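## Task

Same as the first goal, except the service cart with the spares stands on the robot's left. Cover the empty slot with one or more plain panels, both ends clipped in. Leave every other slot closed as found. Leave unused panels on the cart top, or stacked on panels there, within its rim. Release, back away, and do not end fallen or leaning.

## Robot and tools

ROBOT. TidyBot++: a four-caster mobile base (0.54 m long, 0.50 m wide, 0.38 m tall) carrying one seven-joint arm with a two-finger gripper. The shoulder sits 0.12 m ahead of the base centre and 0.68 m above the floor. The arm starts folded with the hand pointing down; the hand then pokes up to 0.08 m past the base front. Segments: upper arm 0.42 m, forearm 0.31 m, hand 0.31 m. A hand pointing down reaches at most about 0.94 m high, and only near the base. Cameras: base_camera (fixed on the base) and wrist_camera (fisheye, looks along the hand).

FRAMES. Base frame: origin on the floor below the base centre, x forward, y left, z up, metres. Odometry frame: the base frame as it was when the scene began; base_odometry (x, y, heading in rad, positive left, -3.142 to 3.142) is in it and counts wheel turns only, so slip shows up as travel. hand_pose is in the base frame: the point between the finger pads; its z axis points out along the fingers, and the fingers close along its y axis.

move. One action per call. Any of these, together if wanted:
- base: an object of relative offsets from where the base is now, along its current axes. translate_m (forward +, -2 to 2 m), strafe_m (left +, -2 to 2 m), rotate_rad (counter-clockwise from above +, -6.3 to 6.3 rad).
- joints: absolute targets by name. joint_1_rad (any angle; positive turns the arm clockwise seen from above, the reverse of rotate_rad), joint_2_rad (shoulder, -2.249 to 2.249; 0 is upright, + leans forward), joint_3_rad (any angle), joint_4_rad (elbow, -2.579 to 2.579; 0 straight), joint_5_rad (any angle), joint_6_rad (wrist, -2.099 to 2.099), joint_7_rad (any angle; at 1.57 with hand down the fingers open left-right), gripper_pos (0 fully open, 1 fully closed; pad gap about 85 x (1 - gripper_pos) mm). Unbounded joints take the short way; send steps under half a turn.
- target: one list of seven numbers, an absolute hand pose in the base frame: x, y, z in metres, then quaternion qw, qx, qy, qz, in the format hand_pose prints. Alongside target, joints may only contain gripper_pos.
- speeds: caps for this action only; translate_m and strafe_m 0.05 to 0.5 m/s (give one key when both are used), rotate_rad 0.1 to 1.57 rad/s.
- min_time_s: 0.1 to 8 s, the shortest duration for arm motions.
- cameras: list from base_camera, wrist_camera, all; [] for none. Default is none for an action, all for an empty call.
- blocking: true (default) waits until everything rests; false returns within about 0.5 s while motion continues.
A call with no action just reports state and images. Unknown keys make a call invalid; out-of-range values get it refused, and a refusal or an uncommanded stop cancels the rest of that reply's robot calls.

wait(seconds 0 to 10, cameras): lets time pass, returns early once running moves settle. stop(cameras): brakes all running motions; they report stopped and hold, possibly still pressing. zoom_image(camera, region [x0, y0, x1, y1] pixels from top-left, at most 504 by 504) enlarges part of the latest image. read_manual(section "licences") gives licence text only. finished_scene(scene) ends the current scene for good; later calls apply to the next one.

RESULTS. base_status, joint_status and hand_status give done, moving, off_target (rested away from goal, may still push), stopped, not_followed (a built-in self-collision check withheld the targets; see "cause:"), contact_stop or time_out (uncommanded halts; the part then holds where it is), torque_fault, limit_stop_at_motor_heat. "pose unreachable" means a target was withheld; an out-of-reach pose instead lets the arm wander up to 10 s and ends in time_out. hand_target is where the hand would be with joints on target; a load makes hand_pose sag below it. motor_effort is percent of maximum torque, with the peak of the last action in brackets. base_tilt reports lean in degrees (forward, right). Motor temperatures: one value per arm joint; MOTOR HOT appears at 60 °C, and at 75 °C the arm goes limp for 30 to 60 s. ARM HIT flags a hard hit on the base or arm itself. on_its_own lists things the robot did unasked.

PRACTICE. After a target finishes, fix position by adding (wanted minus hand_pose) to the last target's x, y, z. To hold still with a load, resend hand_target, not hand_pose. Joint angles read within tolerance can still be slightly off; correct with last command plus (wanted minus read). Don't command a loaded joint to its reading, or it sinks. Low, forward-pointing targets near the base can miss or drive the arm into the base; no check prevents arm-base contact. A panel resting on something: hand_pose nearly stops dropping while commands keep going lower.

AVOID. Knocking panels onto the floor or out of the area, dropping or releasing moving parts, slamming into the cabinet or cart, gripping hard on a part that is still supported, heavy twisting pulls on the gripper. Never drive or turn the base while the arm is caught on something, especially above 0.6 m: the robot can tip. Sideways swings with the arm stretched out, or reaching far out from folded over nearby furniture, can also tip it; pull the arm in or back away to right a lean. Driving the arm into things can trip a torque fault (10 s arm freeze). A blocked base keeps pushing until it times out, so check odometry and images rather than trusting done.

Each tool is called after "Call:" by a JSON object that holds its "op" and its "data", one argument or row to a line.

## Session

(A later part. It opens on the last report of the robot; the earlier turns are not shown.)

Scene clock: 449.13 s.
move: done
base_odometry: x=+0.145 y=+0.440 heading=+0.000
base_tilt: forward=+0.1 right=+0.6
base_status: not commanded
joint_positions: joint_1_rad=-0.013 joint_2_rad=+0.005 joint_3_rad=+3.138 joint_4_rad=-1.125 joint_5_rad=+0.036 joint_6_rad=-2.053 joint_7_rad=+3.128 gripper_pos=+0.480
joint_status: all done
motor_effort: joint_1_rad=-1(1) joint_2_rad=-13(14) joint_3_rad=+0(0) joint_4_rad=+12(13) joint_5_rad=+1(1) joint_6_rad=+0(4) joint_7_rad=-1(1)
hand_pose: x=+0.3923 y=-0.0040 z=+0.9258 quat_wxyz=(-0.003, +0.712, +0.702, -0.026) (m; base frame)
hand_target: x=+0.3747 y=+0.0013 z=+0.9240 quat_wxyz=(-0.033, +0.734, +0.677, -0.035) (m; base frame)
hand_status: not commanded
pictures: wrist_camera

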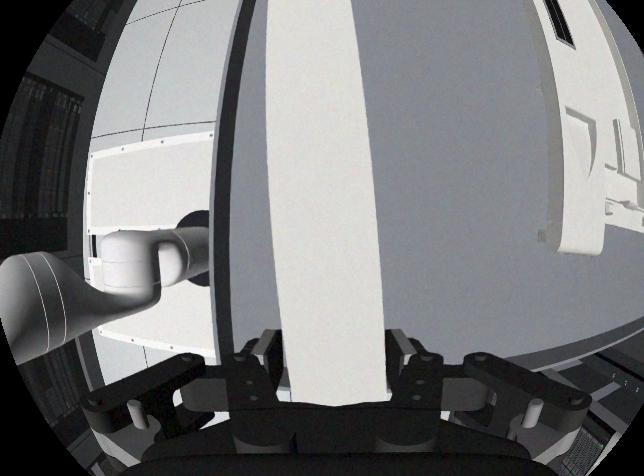

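Call:
{"op": "move", "data": {
  "joints": {"gripper_pos": 0.35},
  "cameras": ["wrist_camera"]
}}

Call:
{"op": "move", "data": {
  "joints": {"joint_2_rad": 0.03, "joint_4_rad": -0.985, "joint_6_rad": -2.06},
  "min_time_s": 1.2,
  "cameras": ["wrist_camera"]
}}

Scene clock: 449.83 s.
move: done
base_odometry: x=+0.145 y=+0.440 heading=+0.000
base_tilt: forward=+0.1 right=+0.6
base_status: not commanded
joint_positions: joint_1_rad=-0.013 joint_2_rad=+0.005 joint_3_rad=+3.138 joint_4_rad=-1.125 joint_5_rad=+0.036 joint_6_rad=-2.053 joint_7_rad=+3.128 gripper_pos=+0.350
joint_status: all done
motor_effort: joint_1_rad=-1(1) joint_2_rad=-13(14) joint_3_rad=+0(0) joint_4_rad=+13(13) joint_5_rad=+1(1) joint_6_rad=+0(1) joint_7_rad=-1(1)
hand_pose: x=+0.3923 y=-0.0040 z=+0.9258 quat_wxyz=(-0.003, +0.712, +0.702, -0.026) (m; base frame)
hand_target: x=+0.3747 y=+0.0013 z=+0.9240 quat_wxyz=(-0.033, +0.734, +0.677, -0.035) (m; base frame)
hand_status: not commanded
pictures: wrist_camera

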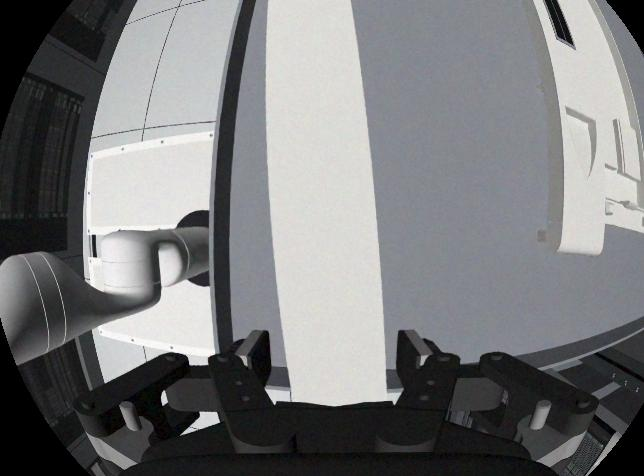

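Scene clock: 451.33 s.
move: done
base_odometry: x=+0.145 y=+0.440 heading=+0.000
base_tilt: forward=+0.1 right=+0.6
base_status: not commanded
joint_positions: joint_1_rad=-0.013 joint_2_rad=+0.006 joint_3_rad=+3.138 joint_4_rad=-0.998 joint_5_rad=+0.036 joint_6_rad=-2.053 joint_7_rad=+3.128 gripper_pos=+0.350
joint_status: all done
motor_effort: joint_1_rad=-1(2) joint_2_rad=-13(14) joint_3_rad=+0(0) joint_4_rad=+12(13) joint_5_rad=+1(2) joint_6_rad=+1(2) joint_7_rad=-1(1)
hand_pose: x=+0.4129 y=-0.0036 z=+0.9615 quat_wxyz=(+0.041, +0.712, +0.701, +0.020) (m; base frame)
hand_target: x=+0.4194 y=+0.0013 z=+0.9576 quat_wxyz=(+0.023, +0.735, +0.677, +0.024) (m; base frame)
hand_status: not commanded
pictures: wrist_camera

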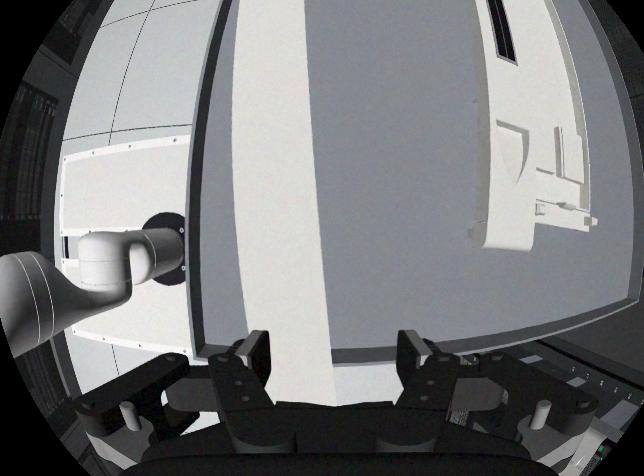

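Call:
{"op": "move", "data": {
  "base": {"strafe_m": 0.12, "translate_m": -0.03},
  "speeds": {"strafe_m": 0.25},
  "cameras": ["wrist_camera"]
}}

Scene clock: 452.83 s.
move: done
base_odometry: x=+0.115 y=+0.560 heading=+0.000
base_tilt: forward=+0.1 right=+0.6
base_status: done
joint_positions: joint_1_rad=-0.013 joint_2_rad=+0.008 joint_3_rad=+3.138 joint_4_rad=-0.998 joint_5_rad=+0.036 joint_6_rad=-2.053 joint_7_rad=+3.128 gripper_pos=+0.350
joint_status: not commanded
motor_effort: joint_1_rad=-1(2) joint_2_rad=-13(14) joint_3_rad=+0(2) joint_4_rad=+12(12) joint_5_rad=+1(2) joint_6_rad=+1(2) joint_7_rad=+0(1)
hand_pose: x=+0.4135 y=-0.0036 z=+0.9608 quat_wxyz=(+0.040, +0.712, +0.701, +0.019) (m; base frame)
hand_target: x=+0.4194 y=+0.0013 z=+0.9576 quat_wxyz=(+0.023, +0.735, +0.677, +0.024) (m; base frame)
hand_status: not commanded
pictures: wrist_camera

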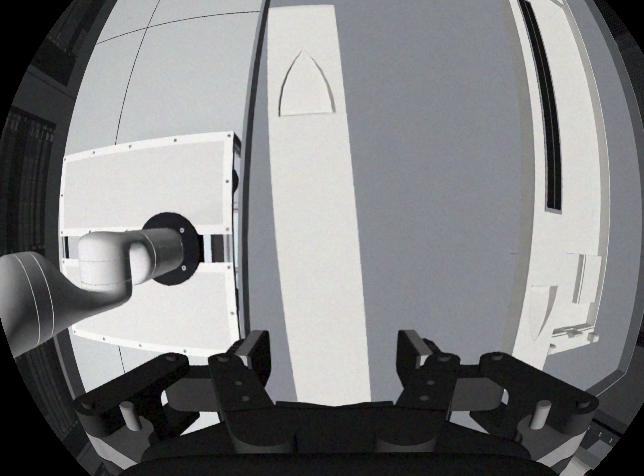

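Call:
{"op": "move", "data": {
  "base": {"translate_m": 0.022, "strafe_m": -0.057},
  "speeds": {"strafe_m": 0.2},
  "joints": {"joint_7_rad": 3.245, "gripper_pos": 0.33},
  "cameras": ["wrist_camera"]
}}

Scene clock: 455.03 s.
move: done
base_odometry: x=+0.138 y=+0.503 heading=+0.000
base_tilt: forward=+0.1 right=+0.6
base_status: done
joint_positions: joint_1_rad=-0.013 joint_2_rad=+0.011 joint_3_rad=+3.138 joint_4_rad=-0.998 joint_5_rad=+0.036 joint_6_rad=-2.053 joint_7_rad=+3.240 gripper_pos=+0.330
joint_status: all done
motor_effort: joint_1_rad=-1(2) joint_2_rad=-13(14) joint_3_rad=+0(2) joint_4_rad=+12(13) joint_5_rad=+1(2) joint_6_rad=+1(2) joint_7_rad=+0(1)
hand_pose: x=+0.4144 y=-0.0038 z=+0.9599 quat_wxyz=(+0.040, +0.672, +0.740, +0.016) (m; base frame)
hand_target: x=+0.4194 y=+0.0013 z=+0.9576 quat_wxyz=(+0.025, +0.669, +0.742, +0.022) (m; base frame)
hand_status: not commanded
pictures: wrist_camera

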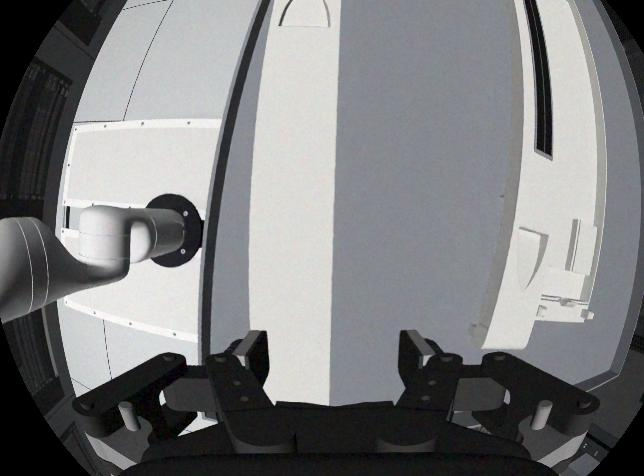

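Call:
{"op": "move", "data": {
  "joints": {"joint_4_rad": -1.10, "joint_6_rad": -2.098, "joint_7_rad": 3.275},
  "min_time_s": 1.2,
  "cameras": ["wrist_camera"]
}}

Scene clock: 456.90 s.
move: done
base_odometry: x=+0.138 y=+0.503 heading=+0.000
base_tilt: forward=+0.1 right=+0.6
base_status: not commanded
joint_positions: joint_1_rad=-0.013 joint_2_rad=+0.011 joint_3_rad=+3.138 joint_4_rad=-1.081 joint_5_rad=+0.036 joint_6_rad=-2.053 joint_7_rad=+3.240 gripper_pos=+0.330
joint_status: all done
motor_effort: joint_1_rad=-1(2) joint_2_rad=-13(14) joint_3_rad=+0(1) joint_4_rad=+12(13) joint_5_rad=+0(2) joint_6_rad=+1(2) joint_7_rad=-1(1)
hand_pose: x=+0.4015 y=-0.0040 z=+0.9362 quat_wxyz=(+0.009, +0.672, +0.741, -0.013) (m; base frame)
hand_target: x=+0.3891 y=+0.0013 z=+0.9264 quat_wxyz=(-0.032, +0.658, +0.752, -0.028) (m; base frame)
hand_status: not commanded
pictures: wrist_camera

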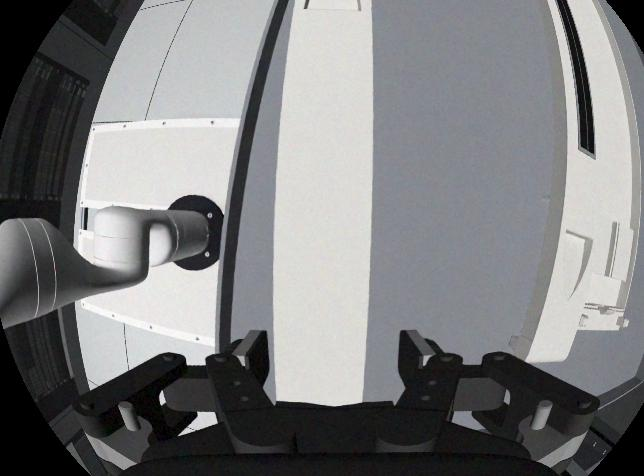

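Call:
{"op": "move", "data": {
  "joints": {"joint_4_rad": -1.122, "joint_7_rad": 3.285},
  "min_time_s": 0.8,
  "cameras": ["wrist_camera"]
}}

Call:
{"op": "zoom_image", "data": {
  "camera": "wrist_camera",
  "region": [220, 260, 440, 420]
}}

Scene clock: 458.23 s.
move: done
base_odometry: x=+0.138 y=+0.503 heading=+0.000
base_tilt: forward=+0.1 right=+0.6
base_status: not commanded
joint_positions: joint_1_rad=-0.013 joint_2_rad=+0.011 joint_3_rad=+3.138 joint_4_rad=-1.101 joint_5_rad=+0.036 joint_6_rad=-2.053 joint_7_rad=+3.240 gripper_pos=+0.330
joint_status: all done
motor_effort: joint_1_rad=-1(1) joint_2_rad=-13(14) joint_3_rad=+0(0) joint_4_rad=+13(13) joint_5_rad=+1(1) joint_6_rad=+0(1) joint_7_rad=-1(1)
hand_pose: x=+0.3980 y=-0.0040 z=+0.9306 quat_wxyz=(+0.002, +0.671, +0.741, -0.020) (m; base frame)
hand_target: x=+0.3851 y=+0.0013 z=+0.9208 quat_wxyz=(-0.041, +0.654, +0.755, -0.035) (m; base frame)
hand_status: not commanded
pictures: wrist_camera

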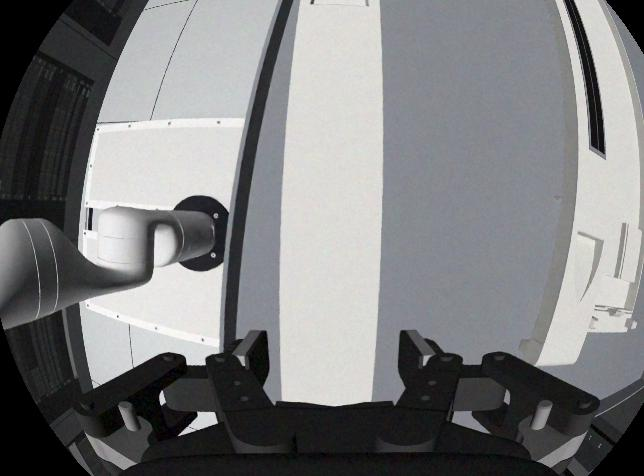

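Scaled by 2.291.

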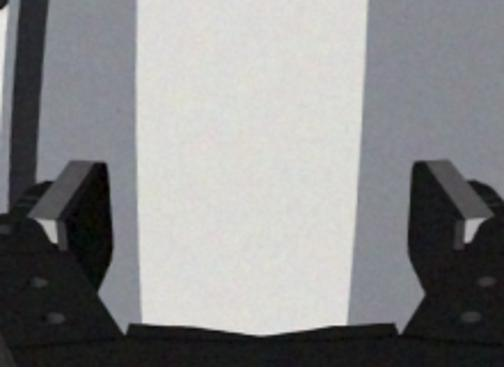

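Call:
{"op": "move", "data": {
  "joints": {"joint_4_rad": -1.126},
  "min_time_s": 0.5
}}

Call:
{"op": "move", "data": {
  "joints": {"gripper_pos": 0.68},
  "cameras": ["wrist_camera"]
}}

Call:
{"op": "zoom_image", "data": {
  "camera": "wrist_camera",
  "region": [220, 260, 440, 420]
}}

Scene clock: 459.20 s.
move: done
base_odometry: x=+0.138 y=+0.503 heading=+0.000
base_tilt: forward=+0.1 right=+0.6
base_status: not commanded
joint_positions: joint_1_rad=-0.013 joint_2_rad=+0.011 joint_3_rad=+3.138 joint_4_rad=-1.105 joint_5_rad=+0.036 joint_6_rad=-2.053 joint_7_rad=+3.240 gripper_pos=+0.330
joint_status: all done
motor_effort: joint_1_rad=-1(1) joint_2_rad=-14(14) joint_3_rad=+0(0) joint_4_rad=+12(14) joint_5_rad=+1(1) joint_6_rad=+0(1) joint_7_rad=-1(1)
hand_pose: x=+0.3974 y=-0.0040 z=+0.9296 quat_wxyz=(+0.001, +0.671, +0.741, -0.021) (m; base frame)
hand_target: x=+0.3844 y=+0.0013 z=+0.9197 quat_wxyz=(-0.042, +0.654, +0.755, -0.037) (m; base frame)
hand_status: not commanded
pictures: none

Scene clock: 459.93 s.
move: off_target
base_odometry: x=+0.138 y=+0.503 heading=+0.000
base_tilt: forward=+0.1 right=+0.6
base_status: not commanded
joint_positions: joint_1_rad=-0.013 joint_2_rad=+0.010 joint_3_rad=+3.138 joint_4_rad=-1.104 joint_5_rad=+0.036 joint_6_rad=-2.054 joint_7_rad=+3.240 gripper_pos=+0.573
joint_status: gripper_pos off_target (ended at +0.573, target +0.680)
motor_effort: joint_1_rad=-1(2) joint_2_rad=-11(14) joint_3_rad=+0(0) joint_4_rad=+9(13) joint_5_rad=+0(1) joint_6_rad=-1(2) joint_7_rad=-1(1)
hand_pose: x=+0.3971 y=-0.0041 z=+0.9303 quat_wxyz=(+0.001, +0.671, +0.741, -0.020) (m; base frame)
hand_target: x=+0.3844 y=+0.0013 z=+0.9197 quat_wxyz=(-0.042, +0.654, +0.755, -0.037) (m; base frame)
hand_status: not commanded
pictures: wrist_camera

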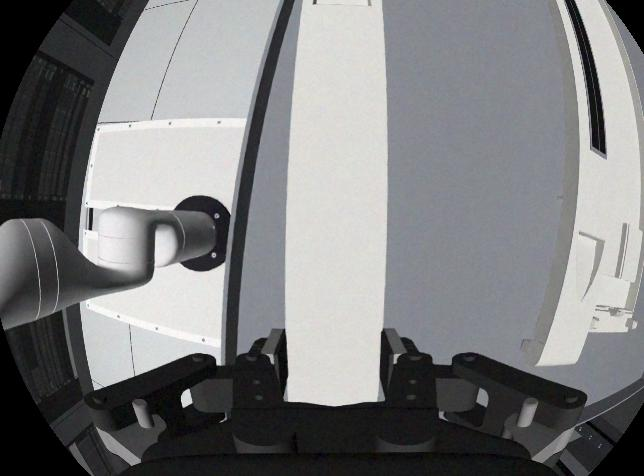

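Scaled by 2.291.

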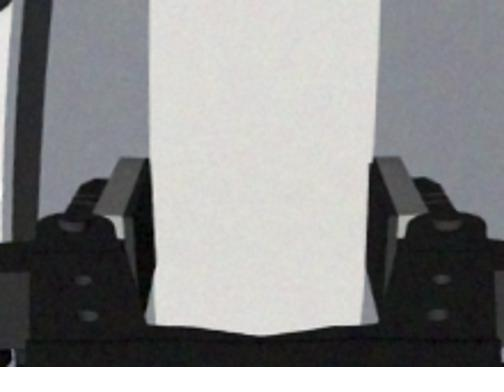

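Call:
{"op": "move", "data": {
  "joints": {"joint_4_rad": -1.03},
  "min_time_s": 1.2,
  "cameras": ["wrist_camera"]
}}

Call:
{"op": "zoom_image", "data": {
  "camera": "wrist_camera",
  "region": [220, 0, 440, 160]
}}

Scene clock: 461.57 s.
move: done
base_odometry: x=+0.138 y=+0.503 heading=+0.000
base_tilt: forward=+0.1 right=+0.6
base_status: not commanded
joint_positions: joint_1_rad=-0.013 joint_2_rad=+0.011 joint_3_rad=+3.138 joint_4_rad=-1.047 joint_5_rad=+0.036 joint_6_rad=-2.054 joint_7_rad=+3.240 gripper_pos=+0.573
joint_status: all done
motor_effort: joint_1_rad=-1(2) joint_2_rad=-14(14) joint_3_rad=+0(1) joint_4_rad=+13(13) joint_5_rad=+1(2) joint_6_rad=+1(1) joint_7_rad=-1(1)
hand_pose: x=+0.4068 y=-0.0039 z=+0.9457 quat_wxyz=(+0.021, +0.672, +0.740, -0.002) (m; base frame)
hand_target: x=+0.4007 y=+0.0013 z=+0.9448 quat_wxyz=(-0.006, +0.655, +0.756, -0.005) (m; base frame)
hand_status: not commanded
pictures: wrist_camera

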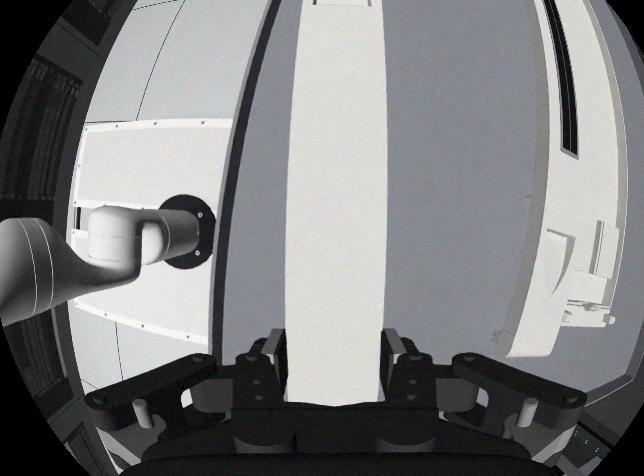

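Scaled by 2.291.

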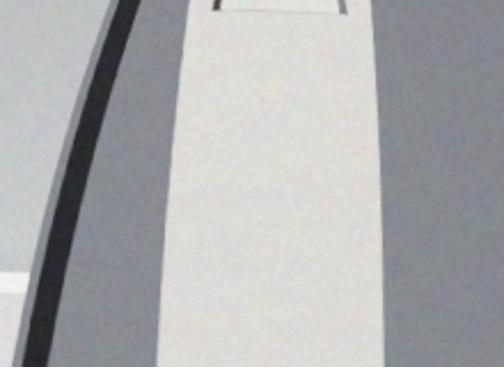

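Call:
{"op": "move", "data": {
  "joints": {"joint_2_rad": 0.084, "joint_4_rad": -0.846, "joint_6_rad": -1.83},
  "min_time_s": 2,
  "cameras": ["wrist_camera"]
}}

Scene clock: 464.07 s.
move: done
base_odometry: x=+0.138 y=+0.503 heading=+0.000
base_tilt: forward=+0.1 right=+0.6
base_status: not commanded
joint_positions: joint_1_rad=-0.013 joint_2_rad=+0.060 joint_3_rad=+3.138 joint_4_rad=-0.864 joint_5_rad=+0.036 joint_6_rad=-1.899 joint_7_rad=+3.240 gripper_pos=+0.573
joint_status: all done
motor_effort: joint_1_rad=-1(1) joint_2_rad=-16(16) joint_3_rad=+0(1) joint_4_rad=+13(14) joint_5_rad=+1(2) joint_6_rad=+4(4) joint_7_rad=+0(1)
hand_pose: x=+0.4925 y=-0.0033 z=+0.9959 quat_wxyz=(+0.127, +0.663, +0.731, +0.096) (m; base frame)
hand_target: x=+0.5222 y=+0.0013 z=+1.0001 quat_wxyz=(+0.143, +0.643, +0.742, +0.124) (m; base frame)
hand_status: not commanded
pictures: wrist_camera

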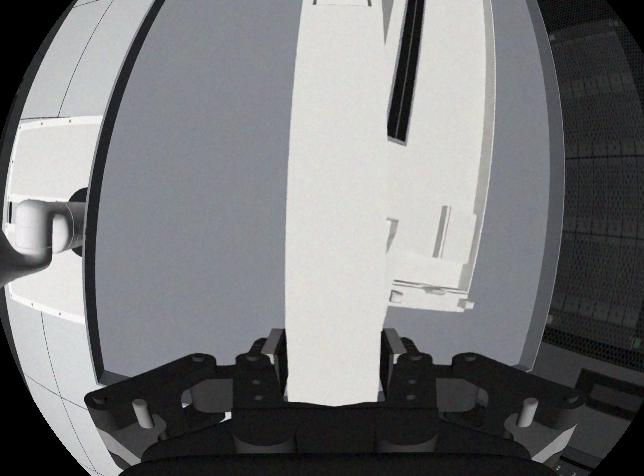

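Call:
{"op": "move", "data": {
  "base": {"translate_m": -0.02, "strafe_m": -0.573, "rotate_rad": -0.103},
  "speeds": {"strafe_m": 0.3, "rotate_rad": 0.2},
  "joints": {"joint_2_rad": -0.284, "joint_4_rad": -1.338, "joint_6_rad": -0.45, "joint_7_rad": 3.095},
  "min_time_s": 2.5,
  "cameras": ["wrist_camera"]
}}

Scene clock: 467.80 s.
move: done
base_odometry: x=+0.118 y=-0.070 heading=-0.104
base_tilt: forward=+0.1 right=+0.6
base_status: done
joint_positions: joint_1_rad=-0.011 joint_2_rad=-0.268 joint_3_rad=+3.139 joint_4_rad=-1.323 joint_5_rad=+0.036 joint_6_rad=-0.540 joint_7_rad=+3.170 gripper_pos=+0.573
joint_status: all done
motor_effort: joint_1_rad=-1(3) joint_2_rad=-10(18) joint_3_rad=+1(2) joint_4_rad=+18(18) joint_5_rad=+0(3) joint_6_rad=+11(11) joint_7_rad=+0(2)
hand_pose: x=+0.5920 y=+0.0028 z=+1.2354 quat_wxyz=(+0.510, +0.492, +0.520, +0.478) (m; base frame)
hand_target: x=+0.5850 y=+0.0013 z=+1.2618 quat_wxyz=(+0.504, +0.494, +0.472, +0.528) (m; base frame)
hand_status: not commanded
pictures: wrist_camera

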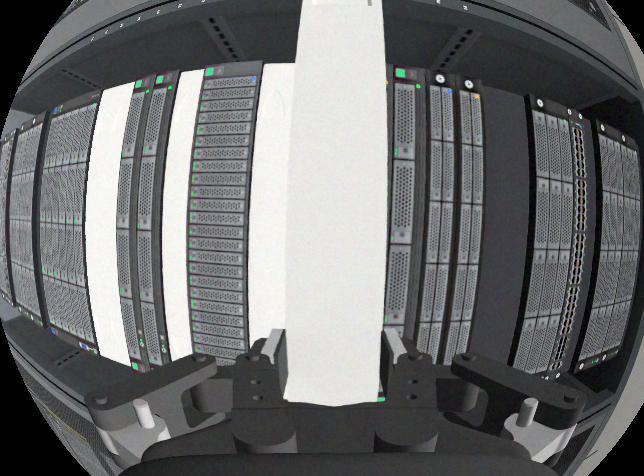

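Call:
{"op": "move", "data": {
  "base": {"translate_m": 0.251, "strafe_m": 0.0187},
  "speeds": {"translate_m": 0.15},
  "joints": {"joint_7_rad": 3.07},
  "cameras": ["wrist_camera"]
}}

Call:
{"op": "zoom_image", "data": {
  "camera": "wrist_camera",
  "region": [290, 0, 410, 60]
}}

Call:
{"op": "zoom_image", "data": {
  "camera": "wrist_camera",
  "region": [160, 0, 300, 70]
}}

Call:
{"op": "zoom_image", "data": {
  "camera": "wrist_camera",
  "region": [370, 196, 430, 256]
}}

Call:
{"op": "zoom_image", "data": {
  "camera": "wrist_camera",
  "region": [370, 0, 430, 60]
}}

Scene clock: 470.57 s.
move: done
base_odometry: x=+0.369 y=-0.078 heading=-0.104
base_tilt: forward=+0.1 right=+0.6
base_status: done
joint_positions: joint_1_rad=-0.011 joint_2_rad=-0.277 joint_3_rad=+3.139 joint_4_rad=-1.324 joint_5_rad=+0.036 joint_6_rad=-0.537 joint_7_rad=+3.139 gripper_pos=+0.573
joint_status: all done
motor_effort: joint_1_rad=-1(2) joint_2_rad=-9(13) joint_3_rad=+1(1) joint_4_rad=+18(19) joint_5_rad=+1(2) joint_6_rad=+11(12) joint_7_rad=-1(1)
hand_pose: x=+0.5871 y=+0.0028 z=+1.2401 quat_wxyz=(+0.505, +0.497, +0.509, +0.489) (m; base frame)
hand_target: x=+0.5850 y=+0.0013 z=+1.2618 quat_wxyz=(+0.498, +0.500, +0.465, +0.535) (m; base frame)
hand_status: not commanded
pictures: wrist_camera

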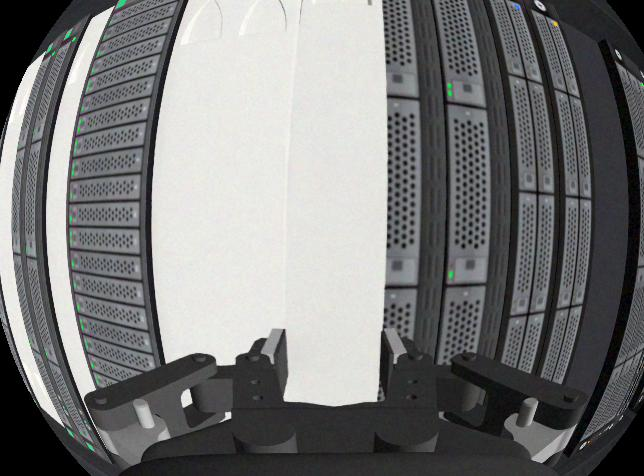

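Scaled by 4.200.

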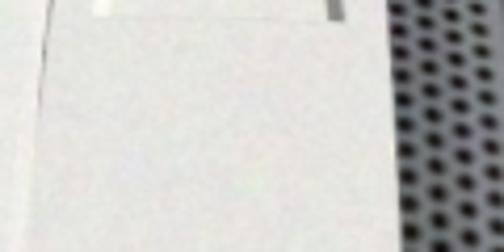

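Scaled by 3.600.

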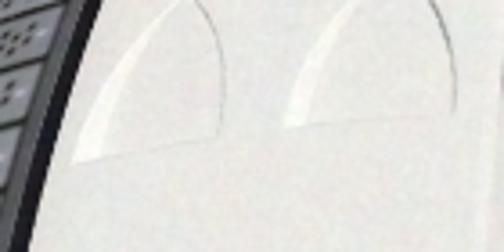

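Scaled by 8.400.

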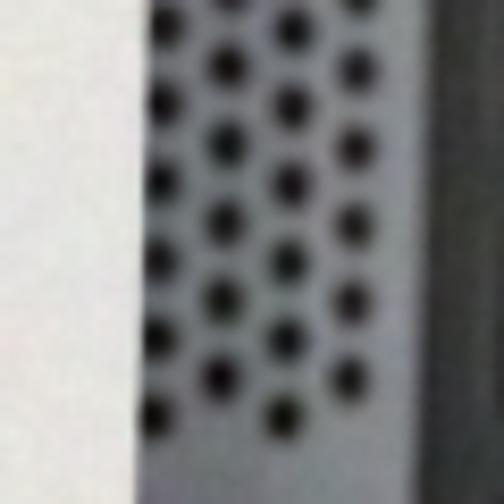

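Scaled by 8.400.

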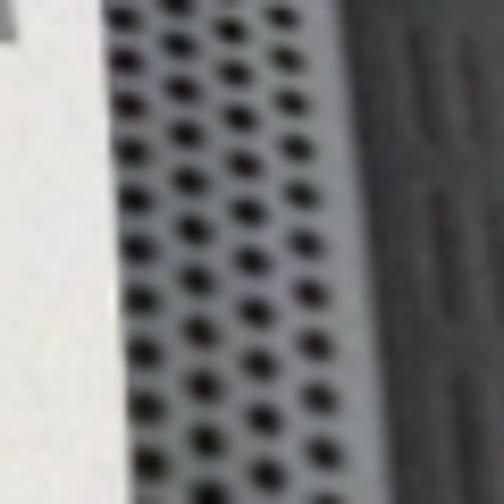

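Call:
{"op": "move", "data": {
  "base": {"translate_m": 0.012, "strafe_m": 0.0028},
  "speeds": {"translate_m": 0.06},
  "joints": {"joint_4_rad": -1.344, "joint_7_rad": 3.18},
  "min_time_s": 0.5,
  "cameras": ["wrist_camera"]
}}

Call:
{"op": "zoom_image", "data": {
  "camera": "wrist_camera",
  "region": [290, 0, 410, 60]
}}

Call:
{"op": "zoom_image", "data": {
  "camera": "wrist_camera",
  "region": [160, 0, 300, 70]
}}

Call:
{"op": "zoom_image", "data": {
  "camera": "wrist_camera",
  "region": [370, 196, 430, 256]
}}

Call:
{"op": "zoom_image", "data": {
  "camera": "wrist_camera",
  "region": [370, 0, 430, 60]
}}

Scene clock: 472.80 s.
move: done
base_odometry: x=+0.382 y=-0.076 heading=-0.104
base_tilt: forward=+0.1 right=+0.6
base_status: done
joint_positions: joint_1_rad=-0.011 joint_2_rad=-0.282 joint_3_rad=+3.139 joint_4_rad=-1.325 joint_5_rad=+0.036 joint_6_rad=-0.532 joint_7_rad=+3.149 gripper_pos=+0.573
joint_status: all done
motor_effort: joint_1_rad=-1(2) joint_2_rad=-8(10) joint_3_rad=+1(2) joint_4_rad=+17(18) joint_5_rad=+2(2) joint_6_rad=+11(11) joint_7_rad=-1(1)
hand_pose: x=+0.5848 y=+0.0028 z=+1.2430 quat_wxyz=(+0.510, +0.492, +0.510, +0.488) (m; base frame)
hand_target: x=+0.5861 y=+0.0013 z=+1.2583 quat_wxyz=(+0.525, +0.475, +0.494, +0.505) (m; base frame)
hand_status: not commanded
pictures: wrist_camera

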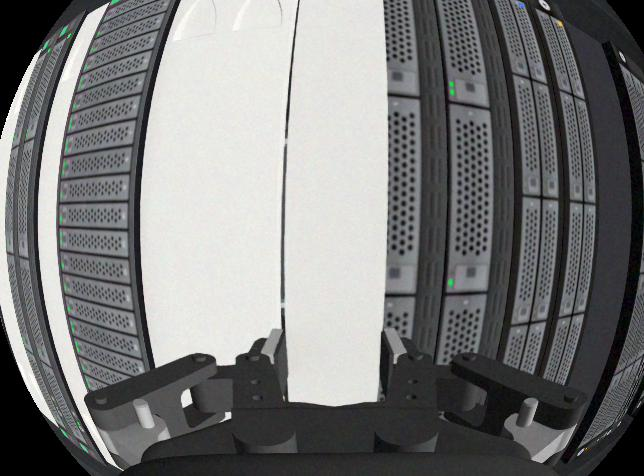

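Scaled by 4.200.

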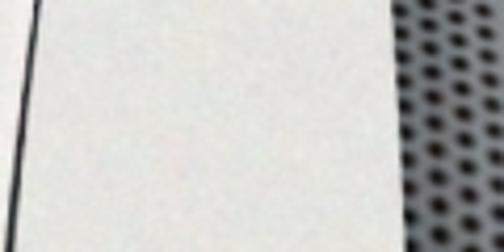

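Scaled by 3.600.

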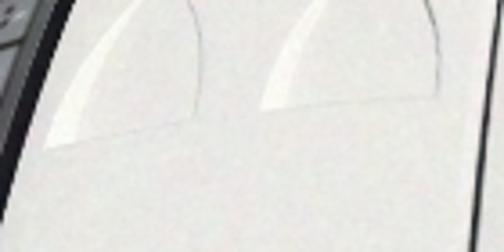

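Scaled by 8.400.

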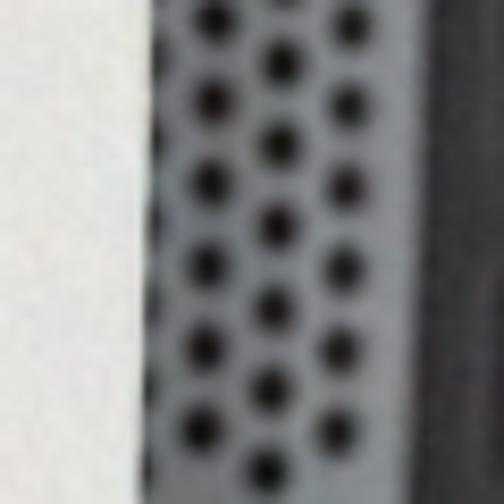

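Scaled by 8.400.

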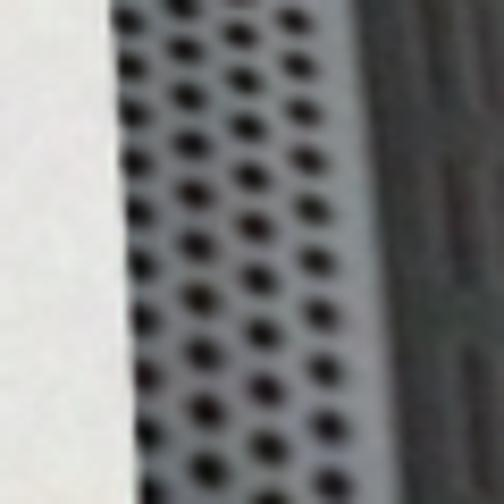

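Call:
{"op": "move", "data": {
  "base": {"translate_m": -0.014, "strafe_m": -0.0008},
  "speeds": {"translate_m": 0.06},
  "cameras": ["wrist_camera"]
}}

Call:
{"op": "zoom_image", "data": {
  "camera": "wrist_camera",
  "region": [270, 0, 410, 60]
}}

Scene clock: 473.80 s.
move: done
base_odometry: x=+0.368 y=-0.076 heading=-0.104
base_tilt: forward=+0.1 right=+0.6
base_status: done
joint_positions: joint_1_rad=-0.011 joint_2_rad=-0.284 joint_3_rad=+3.139 joint_4_rad=-1.327 joint_5_rad=+0.036 joint_6_rad=-0.532 joint_7_rad=+3.149 gripper_pos=+0.573
joint_status: not commanded
motor_effort: joint_1_rad=-1(1) joint_2_rad=-9(11) joint_3_rad=+0(1) joint_4_rad=+18(18) joint_5_rad=+1(2) joint_6_rad=+10(11) joint_7_rad=-1(1)
hand_pose: x=+0.5838 y=+0.0028 z=+1.2430 quat_wxyz=(+0.510, +0.492, +0.510, +0.488) (m; base frame)
hand_target: x=+0.5861 y=+0.0013 z=+1.2583 quat_wxyz=(+0.525, +0.475, +0.494, +0.505) (m; base frame)
hand_status: not commanded
pictures: wrist_camera

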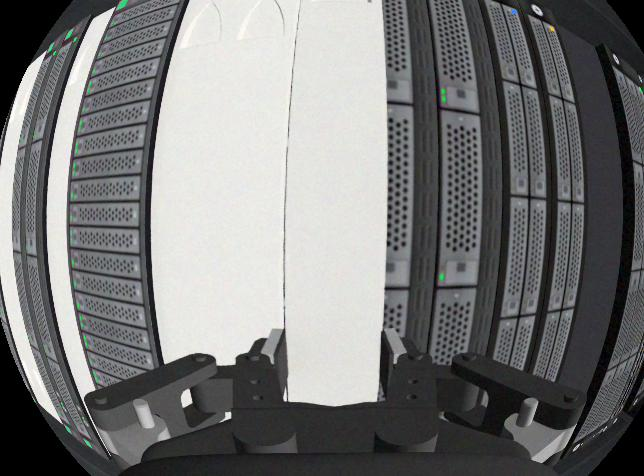

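Scaled by 3.600.

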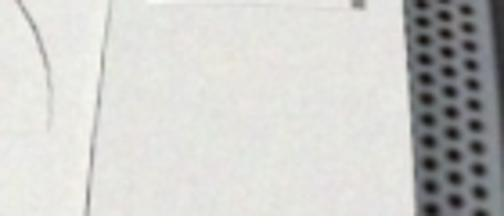

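Call:
{"op": "zoom_image", "data": {
  "camera": "wrist_camera",
  "region": [160, 0, 300, 70]
}}

Call:
{"op": "zoom_image", "data": {
  "camera": "wrist_camera",
  "region": [300, 0, 380, 30]
}}

Call:
{"op": "zoom_image", "data": {
  "camera": "wrist_camera",
  "region": [270, 196, 400, 256]
}}

Call:
{"op": "zoom_image", "data": {
  "camera": "wrist_camera",
  "region": [280, 0, 410, 60]
}}

Scaled by 3.600.

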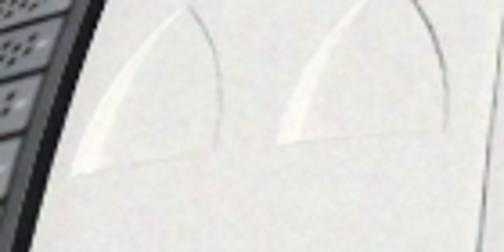

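Scaled by 6.300.

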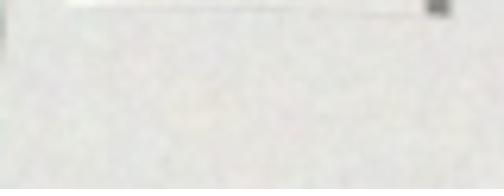

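Scaled by 3.877.

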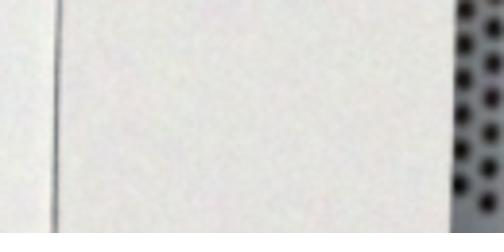

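Scaled by 3.877.

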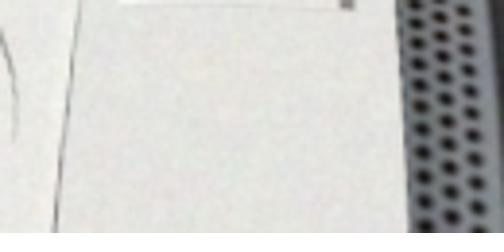

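Call:
{"op": "move", "data": {
  "joints": {"joint_4_rad": -1.3545},
  "min_time_s": 0.5
}}

Scene clock: 475.57 s.
move: done
base_odometry: x=+0.368 y=-0.076 heading=-0.104
base_tilt: forward=+0.1 right=+0.6
base_status: not commanded
joint_positions: joint_1_rad=-0.011 joint_2_rad=-0.284 joint_3_rad=+3.139 joint_4_rad=-1.337 joint_5_rad=+0.036 joint_6_rad=-0.532 joint_7_rad=+3.149 gripper_pos=+0.573
joint_status: all done
motor_effort: joint_1_rad=-1(1) joint_2_rad=-9(9) joint_3_rad=+0(1) joint_4_rad=+18(19) joint_5_rad=+0(2) joint_6_rad=+11(11) joint_7_rad=-1(1)
hand_pose: x=+0.5853 y=+0.0028 z=+1.2371 quat_wxyz=(+0.507, +0.494, +0.512, +0.486) (m; base frame)
hand_target: x=+0.5878 y=+0.0013 z=+1.2522 quat_wxyz=(+0.522, +0.478, +0.497, +0.502) (m; base frame)
hand_status: not commanded
pictures: none

Call:
{"op": "move", "data": {
  "base": {"translate_m": 0.018, "strafe_m": 0.0012},
  "speeds": {"translate_m": 0.06},
  "cameras": ["wrist_camera"]
}}

Call:
{"op": "zoom_image", "data": {
  "camera": "wrist_camera",
  "region": [300, 0, 380, 30]
}}

Call:
{"op": "zoom_image", "data": {
  "camera": "wrist_camera",
  "region": [160, 0, 300, 70]
}}

Call:
{"op": "zoom_image", "data": {
  "camera": "wrist_camera",
  "region": [370, 196, 430, 256]
}}

Call:
{"op": "zoom_image", "data": {
  "camera": "wrist_camera",
  "region": [370, 0, 430, 60]
}}

Call:
{"op": "zoom_image", "data": {
  "camera": "wrist_camera",
  "region": [430, 196, 490, 256]
}}

Call:
{"op": "zoom_image", "data": {
  "camera": "wrist_camera",
  "region": [130, 196, 190, 256]
}}

Scene clock: 476.67 s.
move: done
base_odometry: x=+0.386 y=-0.076 heading=-0.104
base_tilt: forward=+0.0 right=+0.6
base_status: done
joint_positions: joint_1_rad=-0.011 joint_2_rad=-0.283 joint_3_rad=+3.139 joint_4_rad=-1.339 joint_5_rad=+0.036 joint_6_rad=-0.532 joint_7_rad=+3.149 gripper_pos=+0.573
joint_status: not commanded
motor_effort: joint_1_rad=-1(2) joint_2_rad=-9(12) joint_3_rad=+0(1) joint_4_rad=+18(19) joint_5_rad=+1(2) joint_6_rad=+11(11) joint_7_rad=+0(1)
hand_pose: x=+0.5864 y=+0.0029 z=+1.2354 quat_wxyz=(+0.506, +0.495, +0.513, +0.485) (m; base frame)
hand_target: x=+0.5878 y=+0.0013 z=+1.2522 quat_wxyz=(+0.522, +0.478, +0.497, +0.502) (m; base frame)
hand_status: not commanded
pictures: wrist_camera

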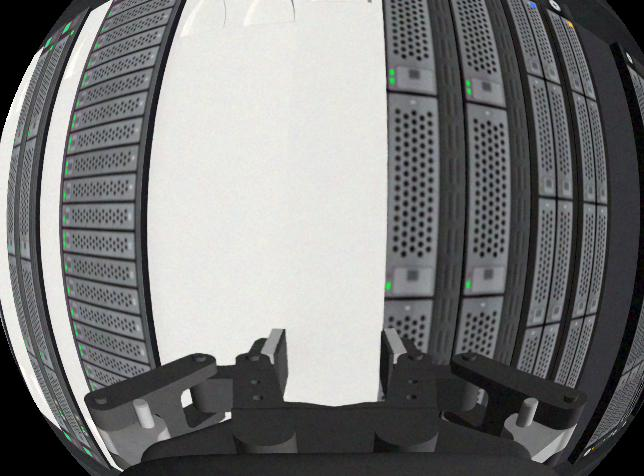

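Scaled by 6.300.

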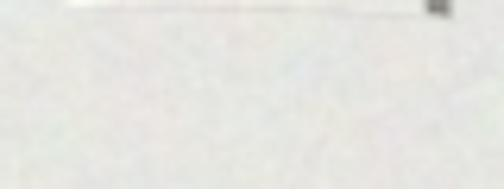

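Scaled by 3.600.

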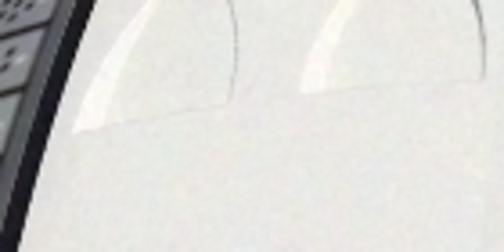

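Scaled by 8.400.

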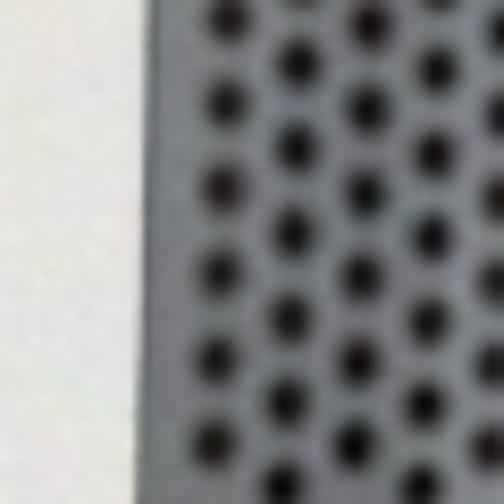

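Scaled by 8.400.

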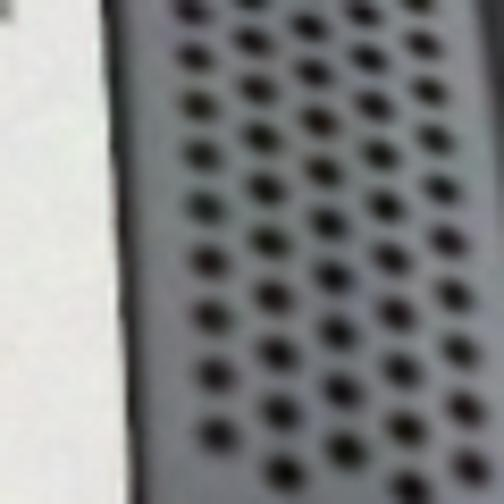

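Scaled by 8.400.

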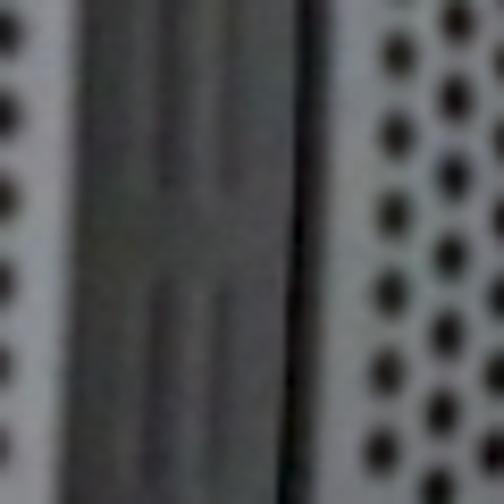

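Scaled by 8.400.

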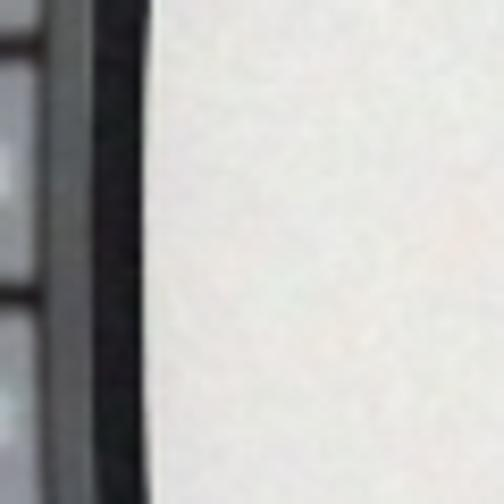

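Call:
{"op": "move", "data": {
  "joints": {"joint_4_rad": -1.32},
  "min_time_s": 0.5
}}

Scene clock: 478.30 s.
move: done
base_odometry: x=+0.386 y=-0.076 heading=-0.104
base_tilt: forward=+0.1 right=+0.6
base_status: not commanded
joint_positions: joint_1_rad=-0.011 joint_2_rad=-0.283 joint_3_rad=+3.139 joint_4_rad=-1.334 joint_5_rad=+0.036 joint_6_rad=-0.532 joint_7_rad=+3.149 gripper_pos=+0.573
joint_status: all done
motor_effort: joint_1_rad=-1(1) joint_2_rad=-9(10) joint_3_rad=+1(1) joint_4_rad=+18(19) joint_5_rad=+1(1) joint_6_rad=+11(11) joint_7_rad=-1(1)
hand_pose: x=+0.5857 y=+0.0028 z=+1.2384 quat_wxyz=(+0.508, +0.494, +0.512, +0.486) (m; base frame)
hand_target: x=+0.5817 y=+0.0013 z=+1.2723 quat_wxyz=(+0.531, +0.469, +0.487, +0.511) (m; base frame)
hand_status: not commanded
pictures: none

Call:
{"op": "move", "data": {
  "joints": {"joint_4_rad": -1.3515},
  "min_time_s": 0.5
}}

Scene clock: 479.30 s.
move: done
base_odometry: x=+0.386 y=-0.076 heading=-0.104
base_tilt: forward=+0.1 right=+0.6
base_status: not commanded
joint_positions: joint_1_rad=-0.011 joint_2_rad=-0.283 joint_3_rad=+3.139 joint_4_rad=-1.340 joint_5_rad=+0.036 joint_6_rad=-0.532 joint_7_rad=+3.149 gripper_pos=+0.573
joint_status: all done
motor_effort: joint_1_rad=-1(1) joint_2_rad=-9(10) joint_3_rad=+1(1) joint_4_rad=+18(19) joint_5_rad=+1(1) joint_6_rad=+11(11) joint_7_rad=-1(1)
hand_pose: x=+0.5867 y=+0.0029 z=+1.2345 quat_wxyz=(+0.506, +0.495, +0.514, +0.484) (m; base frame)
hand_target: x=+0.5873 y=+0.0013 z=+1.2539 quat_wxyz=(+0.523, +0.477, +0.496, +0.503) (m; base frame)
hand_status: not commanded
pictures: none

Call:
{"op": "move", "data": {
  "joints": {"joint_4_rad": -1.3225},
  "min_time_s": 0.5
}}

Scene clock: 480.20 s.
move: done
base_odometry: x=+0.386 y=-0.076 heading=-0.104
base_tilt: forward=+0.1 right=+0.6
base_status: not commanded
joint_positions: joint_1_rad=-0.011 joint_2_rad=-0.283 joint_3_rad=+3.139 joint_4_rad=-1.337 joint_5_rad=+0.036 joint_6_rad=-0.532 joint_7_rad=+3.149 gripper_pos=+0.573
joint_status: all done
motor_effort: joint_1_rad=-1(1) joint_2_rad=-10(10) joint_3_rad=+0(1) joint_4_rad=+18(19) joint_5_rad=+1(1) joint_6_rad=+11(11) joint_7_rad=-1(1)
hand_pose: x=+0.5862 y=+0.0029 z=+1.2364 quat_wxyz=(+0.507, +0.495, +0.513, +0.485) (m; base frame)
hand_target: x=+0.5822 y=+0.0013 z=+1.2709 quat_wxyz=(+0.530, +0.470, +0.488, +0.510) (m; base frame)
hand_status: not commanded
pictures: none

Call:
{"op": "move", "data": {
  "base": {"translate_m": 0.003, "strafe_m": 0.0002},
  "speeds": {"translate_m": 0.05},
  "cameras": ["wrist_camera"]
}}

Call:
{"op": "zoom_image", "data": {
  "camera": "wrist_camera",
  "region": [300, 0, 380, 30]
}}

Call:
{"op": "move", "data": {
  "base": {"translate_m": 0.003, "strafe_m": 0.0002},
  "speeds": {"translate_m": 0.05},
  "cameras": ["wrist_camera"]
}}

Call:
{"op": "zoom_image", "data": {
  "camera": "wrist_camera",
  "region": [300, 0, 380, 30]
}}

Scene clock: 481.10 s.
move: done
base_odometry: x=+0.389 y=-0.076 heading=-0.104
base_tilt: forward=+0.1 right=+0.6
base_status: done
joint_positions: joint_1_rad=-0.011 joint_2_rad=-0.283 joint_3_rad=+3.139 joint_4_rad=-1.337 joint_5_rad=+0.036 joint_6_rad=-0.532 joint_7_rad=+3.149 gripper_pos=+0.573
joint_status: not commanded
motor_effort: joint_1_rad=-1(1) joint_2_rad=-9(13) joint_3_rad=+0(1) joint_4_rad=+18(19) joint_5_rad=+1(1) joint_6_rad=+11(11) joint_7_rad=-1(1)
hand_pose: x=+0.5862 y=+0.0029 z=+1.2365 quat_wxyz=(+0.507, +0.495, +0.513, +0.485) (m; base frame)
hand_target: x=+0.5822 y=+0.0013 z=+1.2709 quat_wxyz=(+0.530, +0.470, +0.488, +0.510) (m; base frame)
hand_status: not commanded
pictures: wrist_camera

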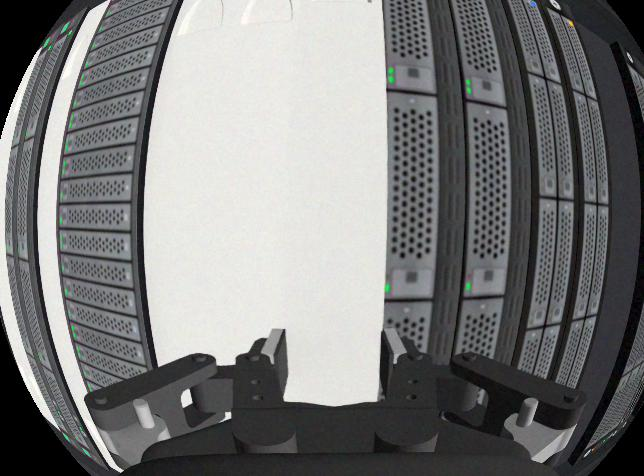

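Scaled by 6.300.

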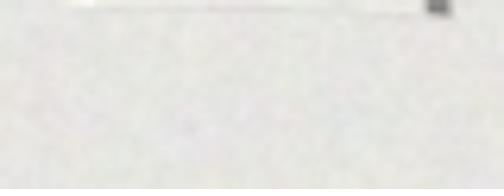

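Scene clock: 481.67 s.
move: done
base_odometry: x=+0.392 y=-0.076 heading=-0.103
base_tilt: forward=+0.0 right=+0.6
base_status: done
joint_positions: joint_1_rad=-0.011 joint_2_rad=-0.283 joint_3_rad=+3.139 joint_4_rad=-1.337 joint_5_rad=+0.036 joint_6_rad=-0.532 joint_7_rad=+3.149 gripper_pos=+0.573
joint_status: not commanded
motor_effort: joint_1_rad=-1(1) joint_2_rad=-9(13) joint_3_rad=+0(1) joint_4_rad=+18(19) joint_5_rad=+1(2) joint_6_rad=+11(12) joint_7_rad=+0(1)
hand_pose: x=+0.5861 y=+0.0029 z=+1.2366 quat_wxyz=(+0.507, +0.495, +0.513, +0.485) (m; base frame)
hand_target: x=+0.5822 y=+0.0013 z=+1.2709 quat_wxyz=(+0.530, +0.470, +0.488, +0.510) (m; base frame)
hand_status: not commanded
pictures: wrist_camera

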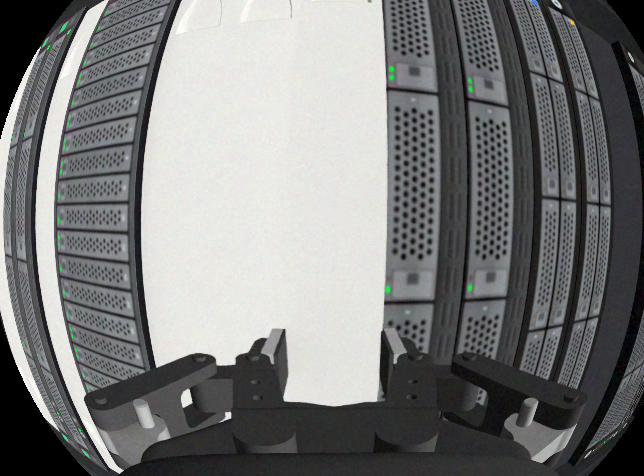

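Scaled by 6.300.

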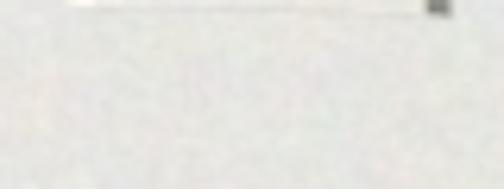

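Call:
{"op": "move", "data": {
  "base": {"translate_m": 0.003, "strafe_m": 0.0002},
  "speeds": {"translate_m": 0.05},
  "cameras": ["wrist_camera"]
}}

Call:
{"op": "zoom_image", "data": {
  "camera": "wrist_camera",
  "region": [300, 0, 380, 30]
}}

Scene clock: 484.80 s.
move: done
base_odometry: x=+0.395 y=-0.076 heading=-0.103
base_tilt: forward=+0.1 right=+0.6
base_status: done
joint_positions: joint_1_rad=-0.011 joint_2_rad=-0.283 joint_3_rad=+3.139 joint_4_rad=-1.337 joint_5_rad=+0.036 joint_6_rad=-0.532 joint_7_rad=+3.149 gripper_pos=+0.573
joint_status: not commanded
motor_effort: joint_1_rad=-1(1) joint_2_rad=-9(13) joint_3_rad=+1(1) joint_4_rad=+18(19) joint_5_rad=+1(2) joint_6_rad=+11(11) joint_7_rad=-1(1)
hand_pose: x=+0.5862 y=+0.0029 z=+1.2366 quat_wxyz=(+0.507, +0.495, +0.513, +0.485) (m; base frame)
hand_target: x=+0.5822 y=+0.0013 z=+1.2709 quat_wxyz=(+0.530, +0.470, +0.488, +0.510) (m; base frame)
hand_status: not commanded
pictures: wrist_camera

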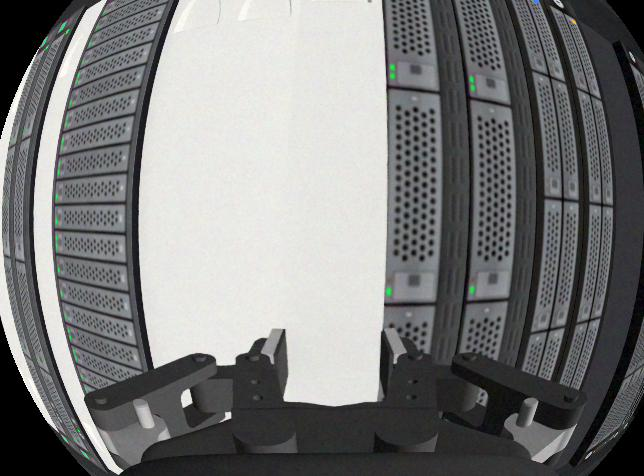

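Scaled by 6.300.

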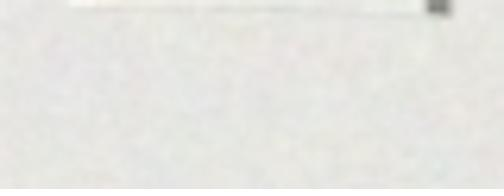

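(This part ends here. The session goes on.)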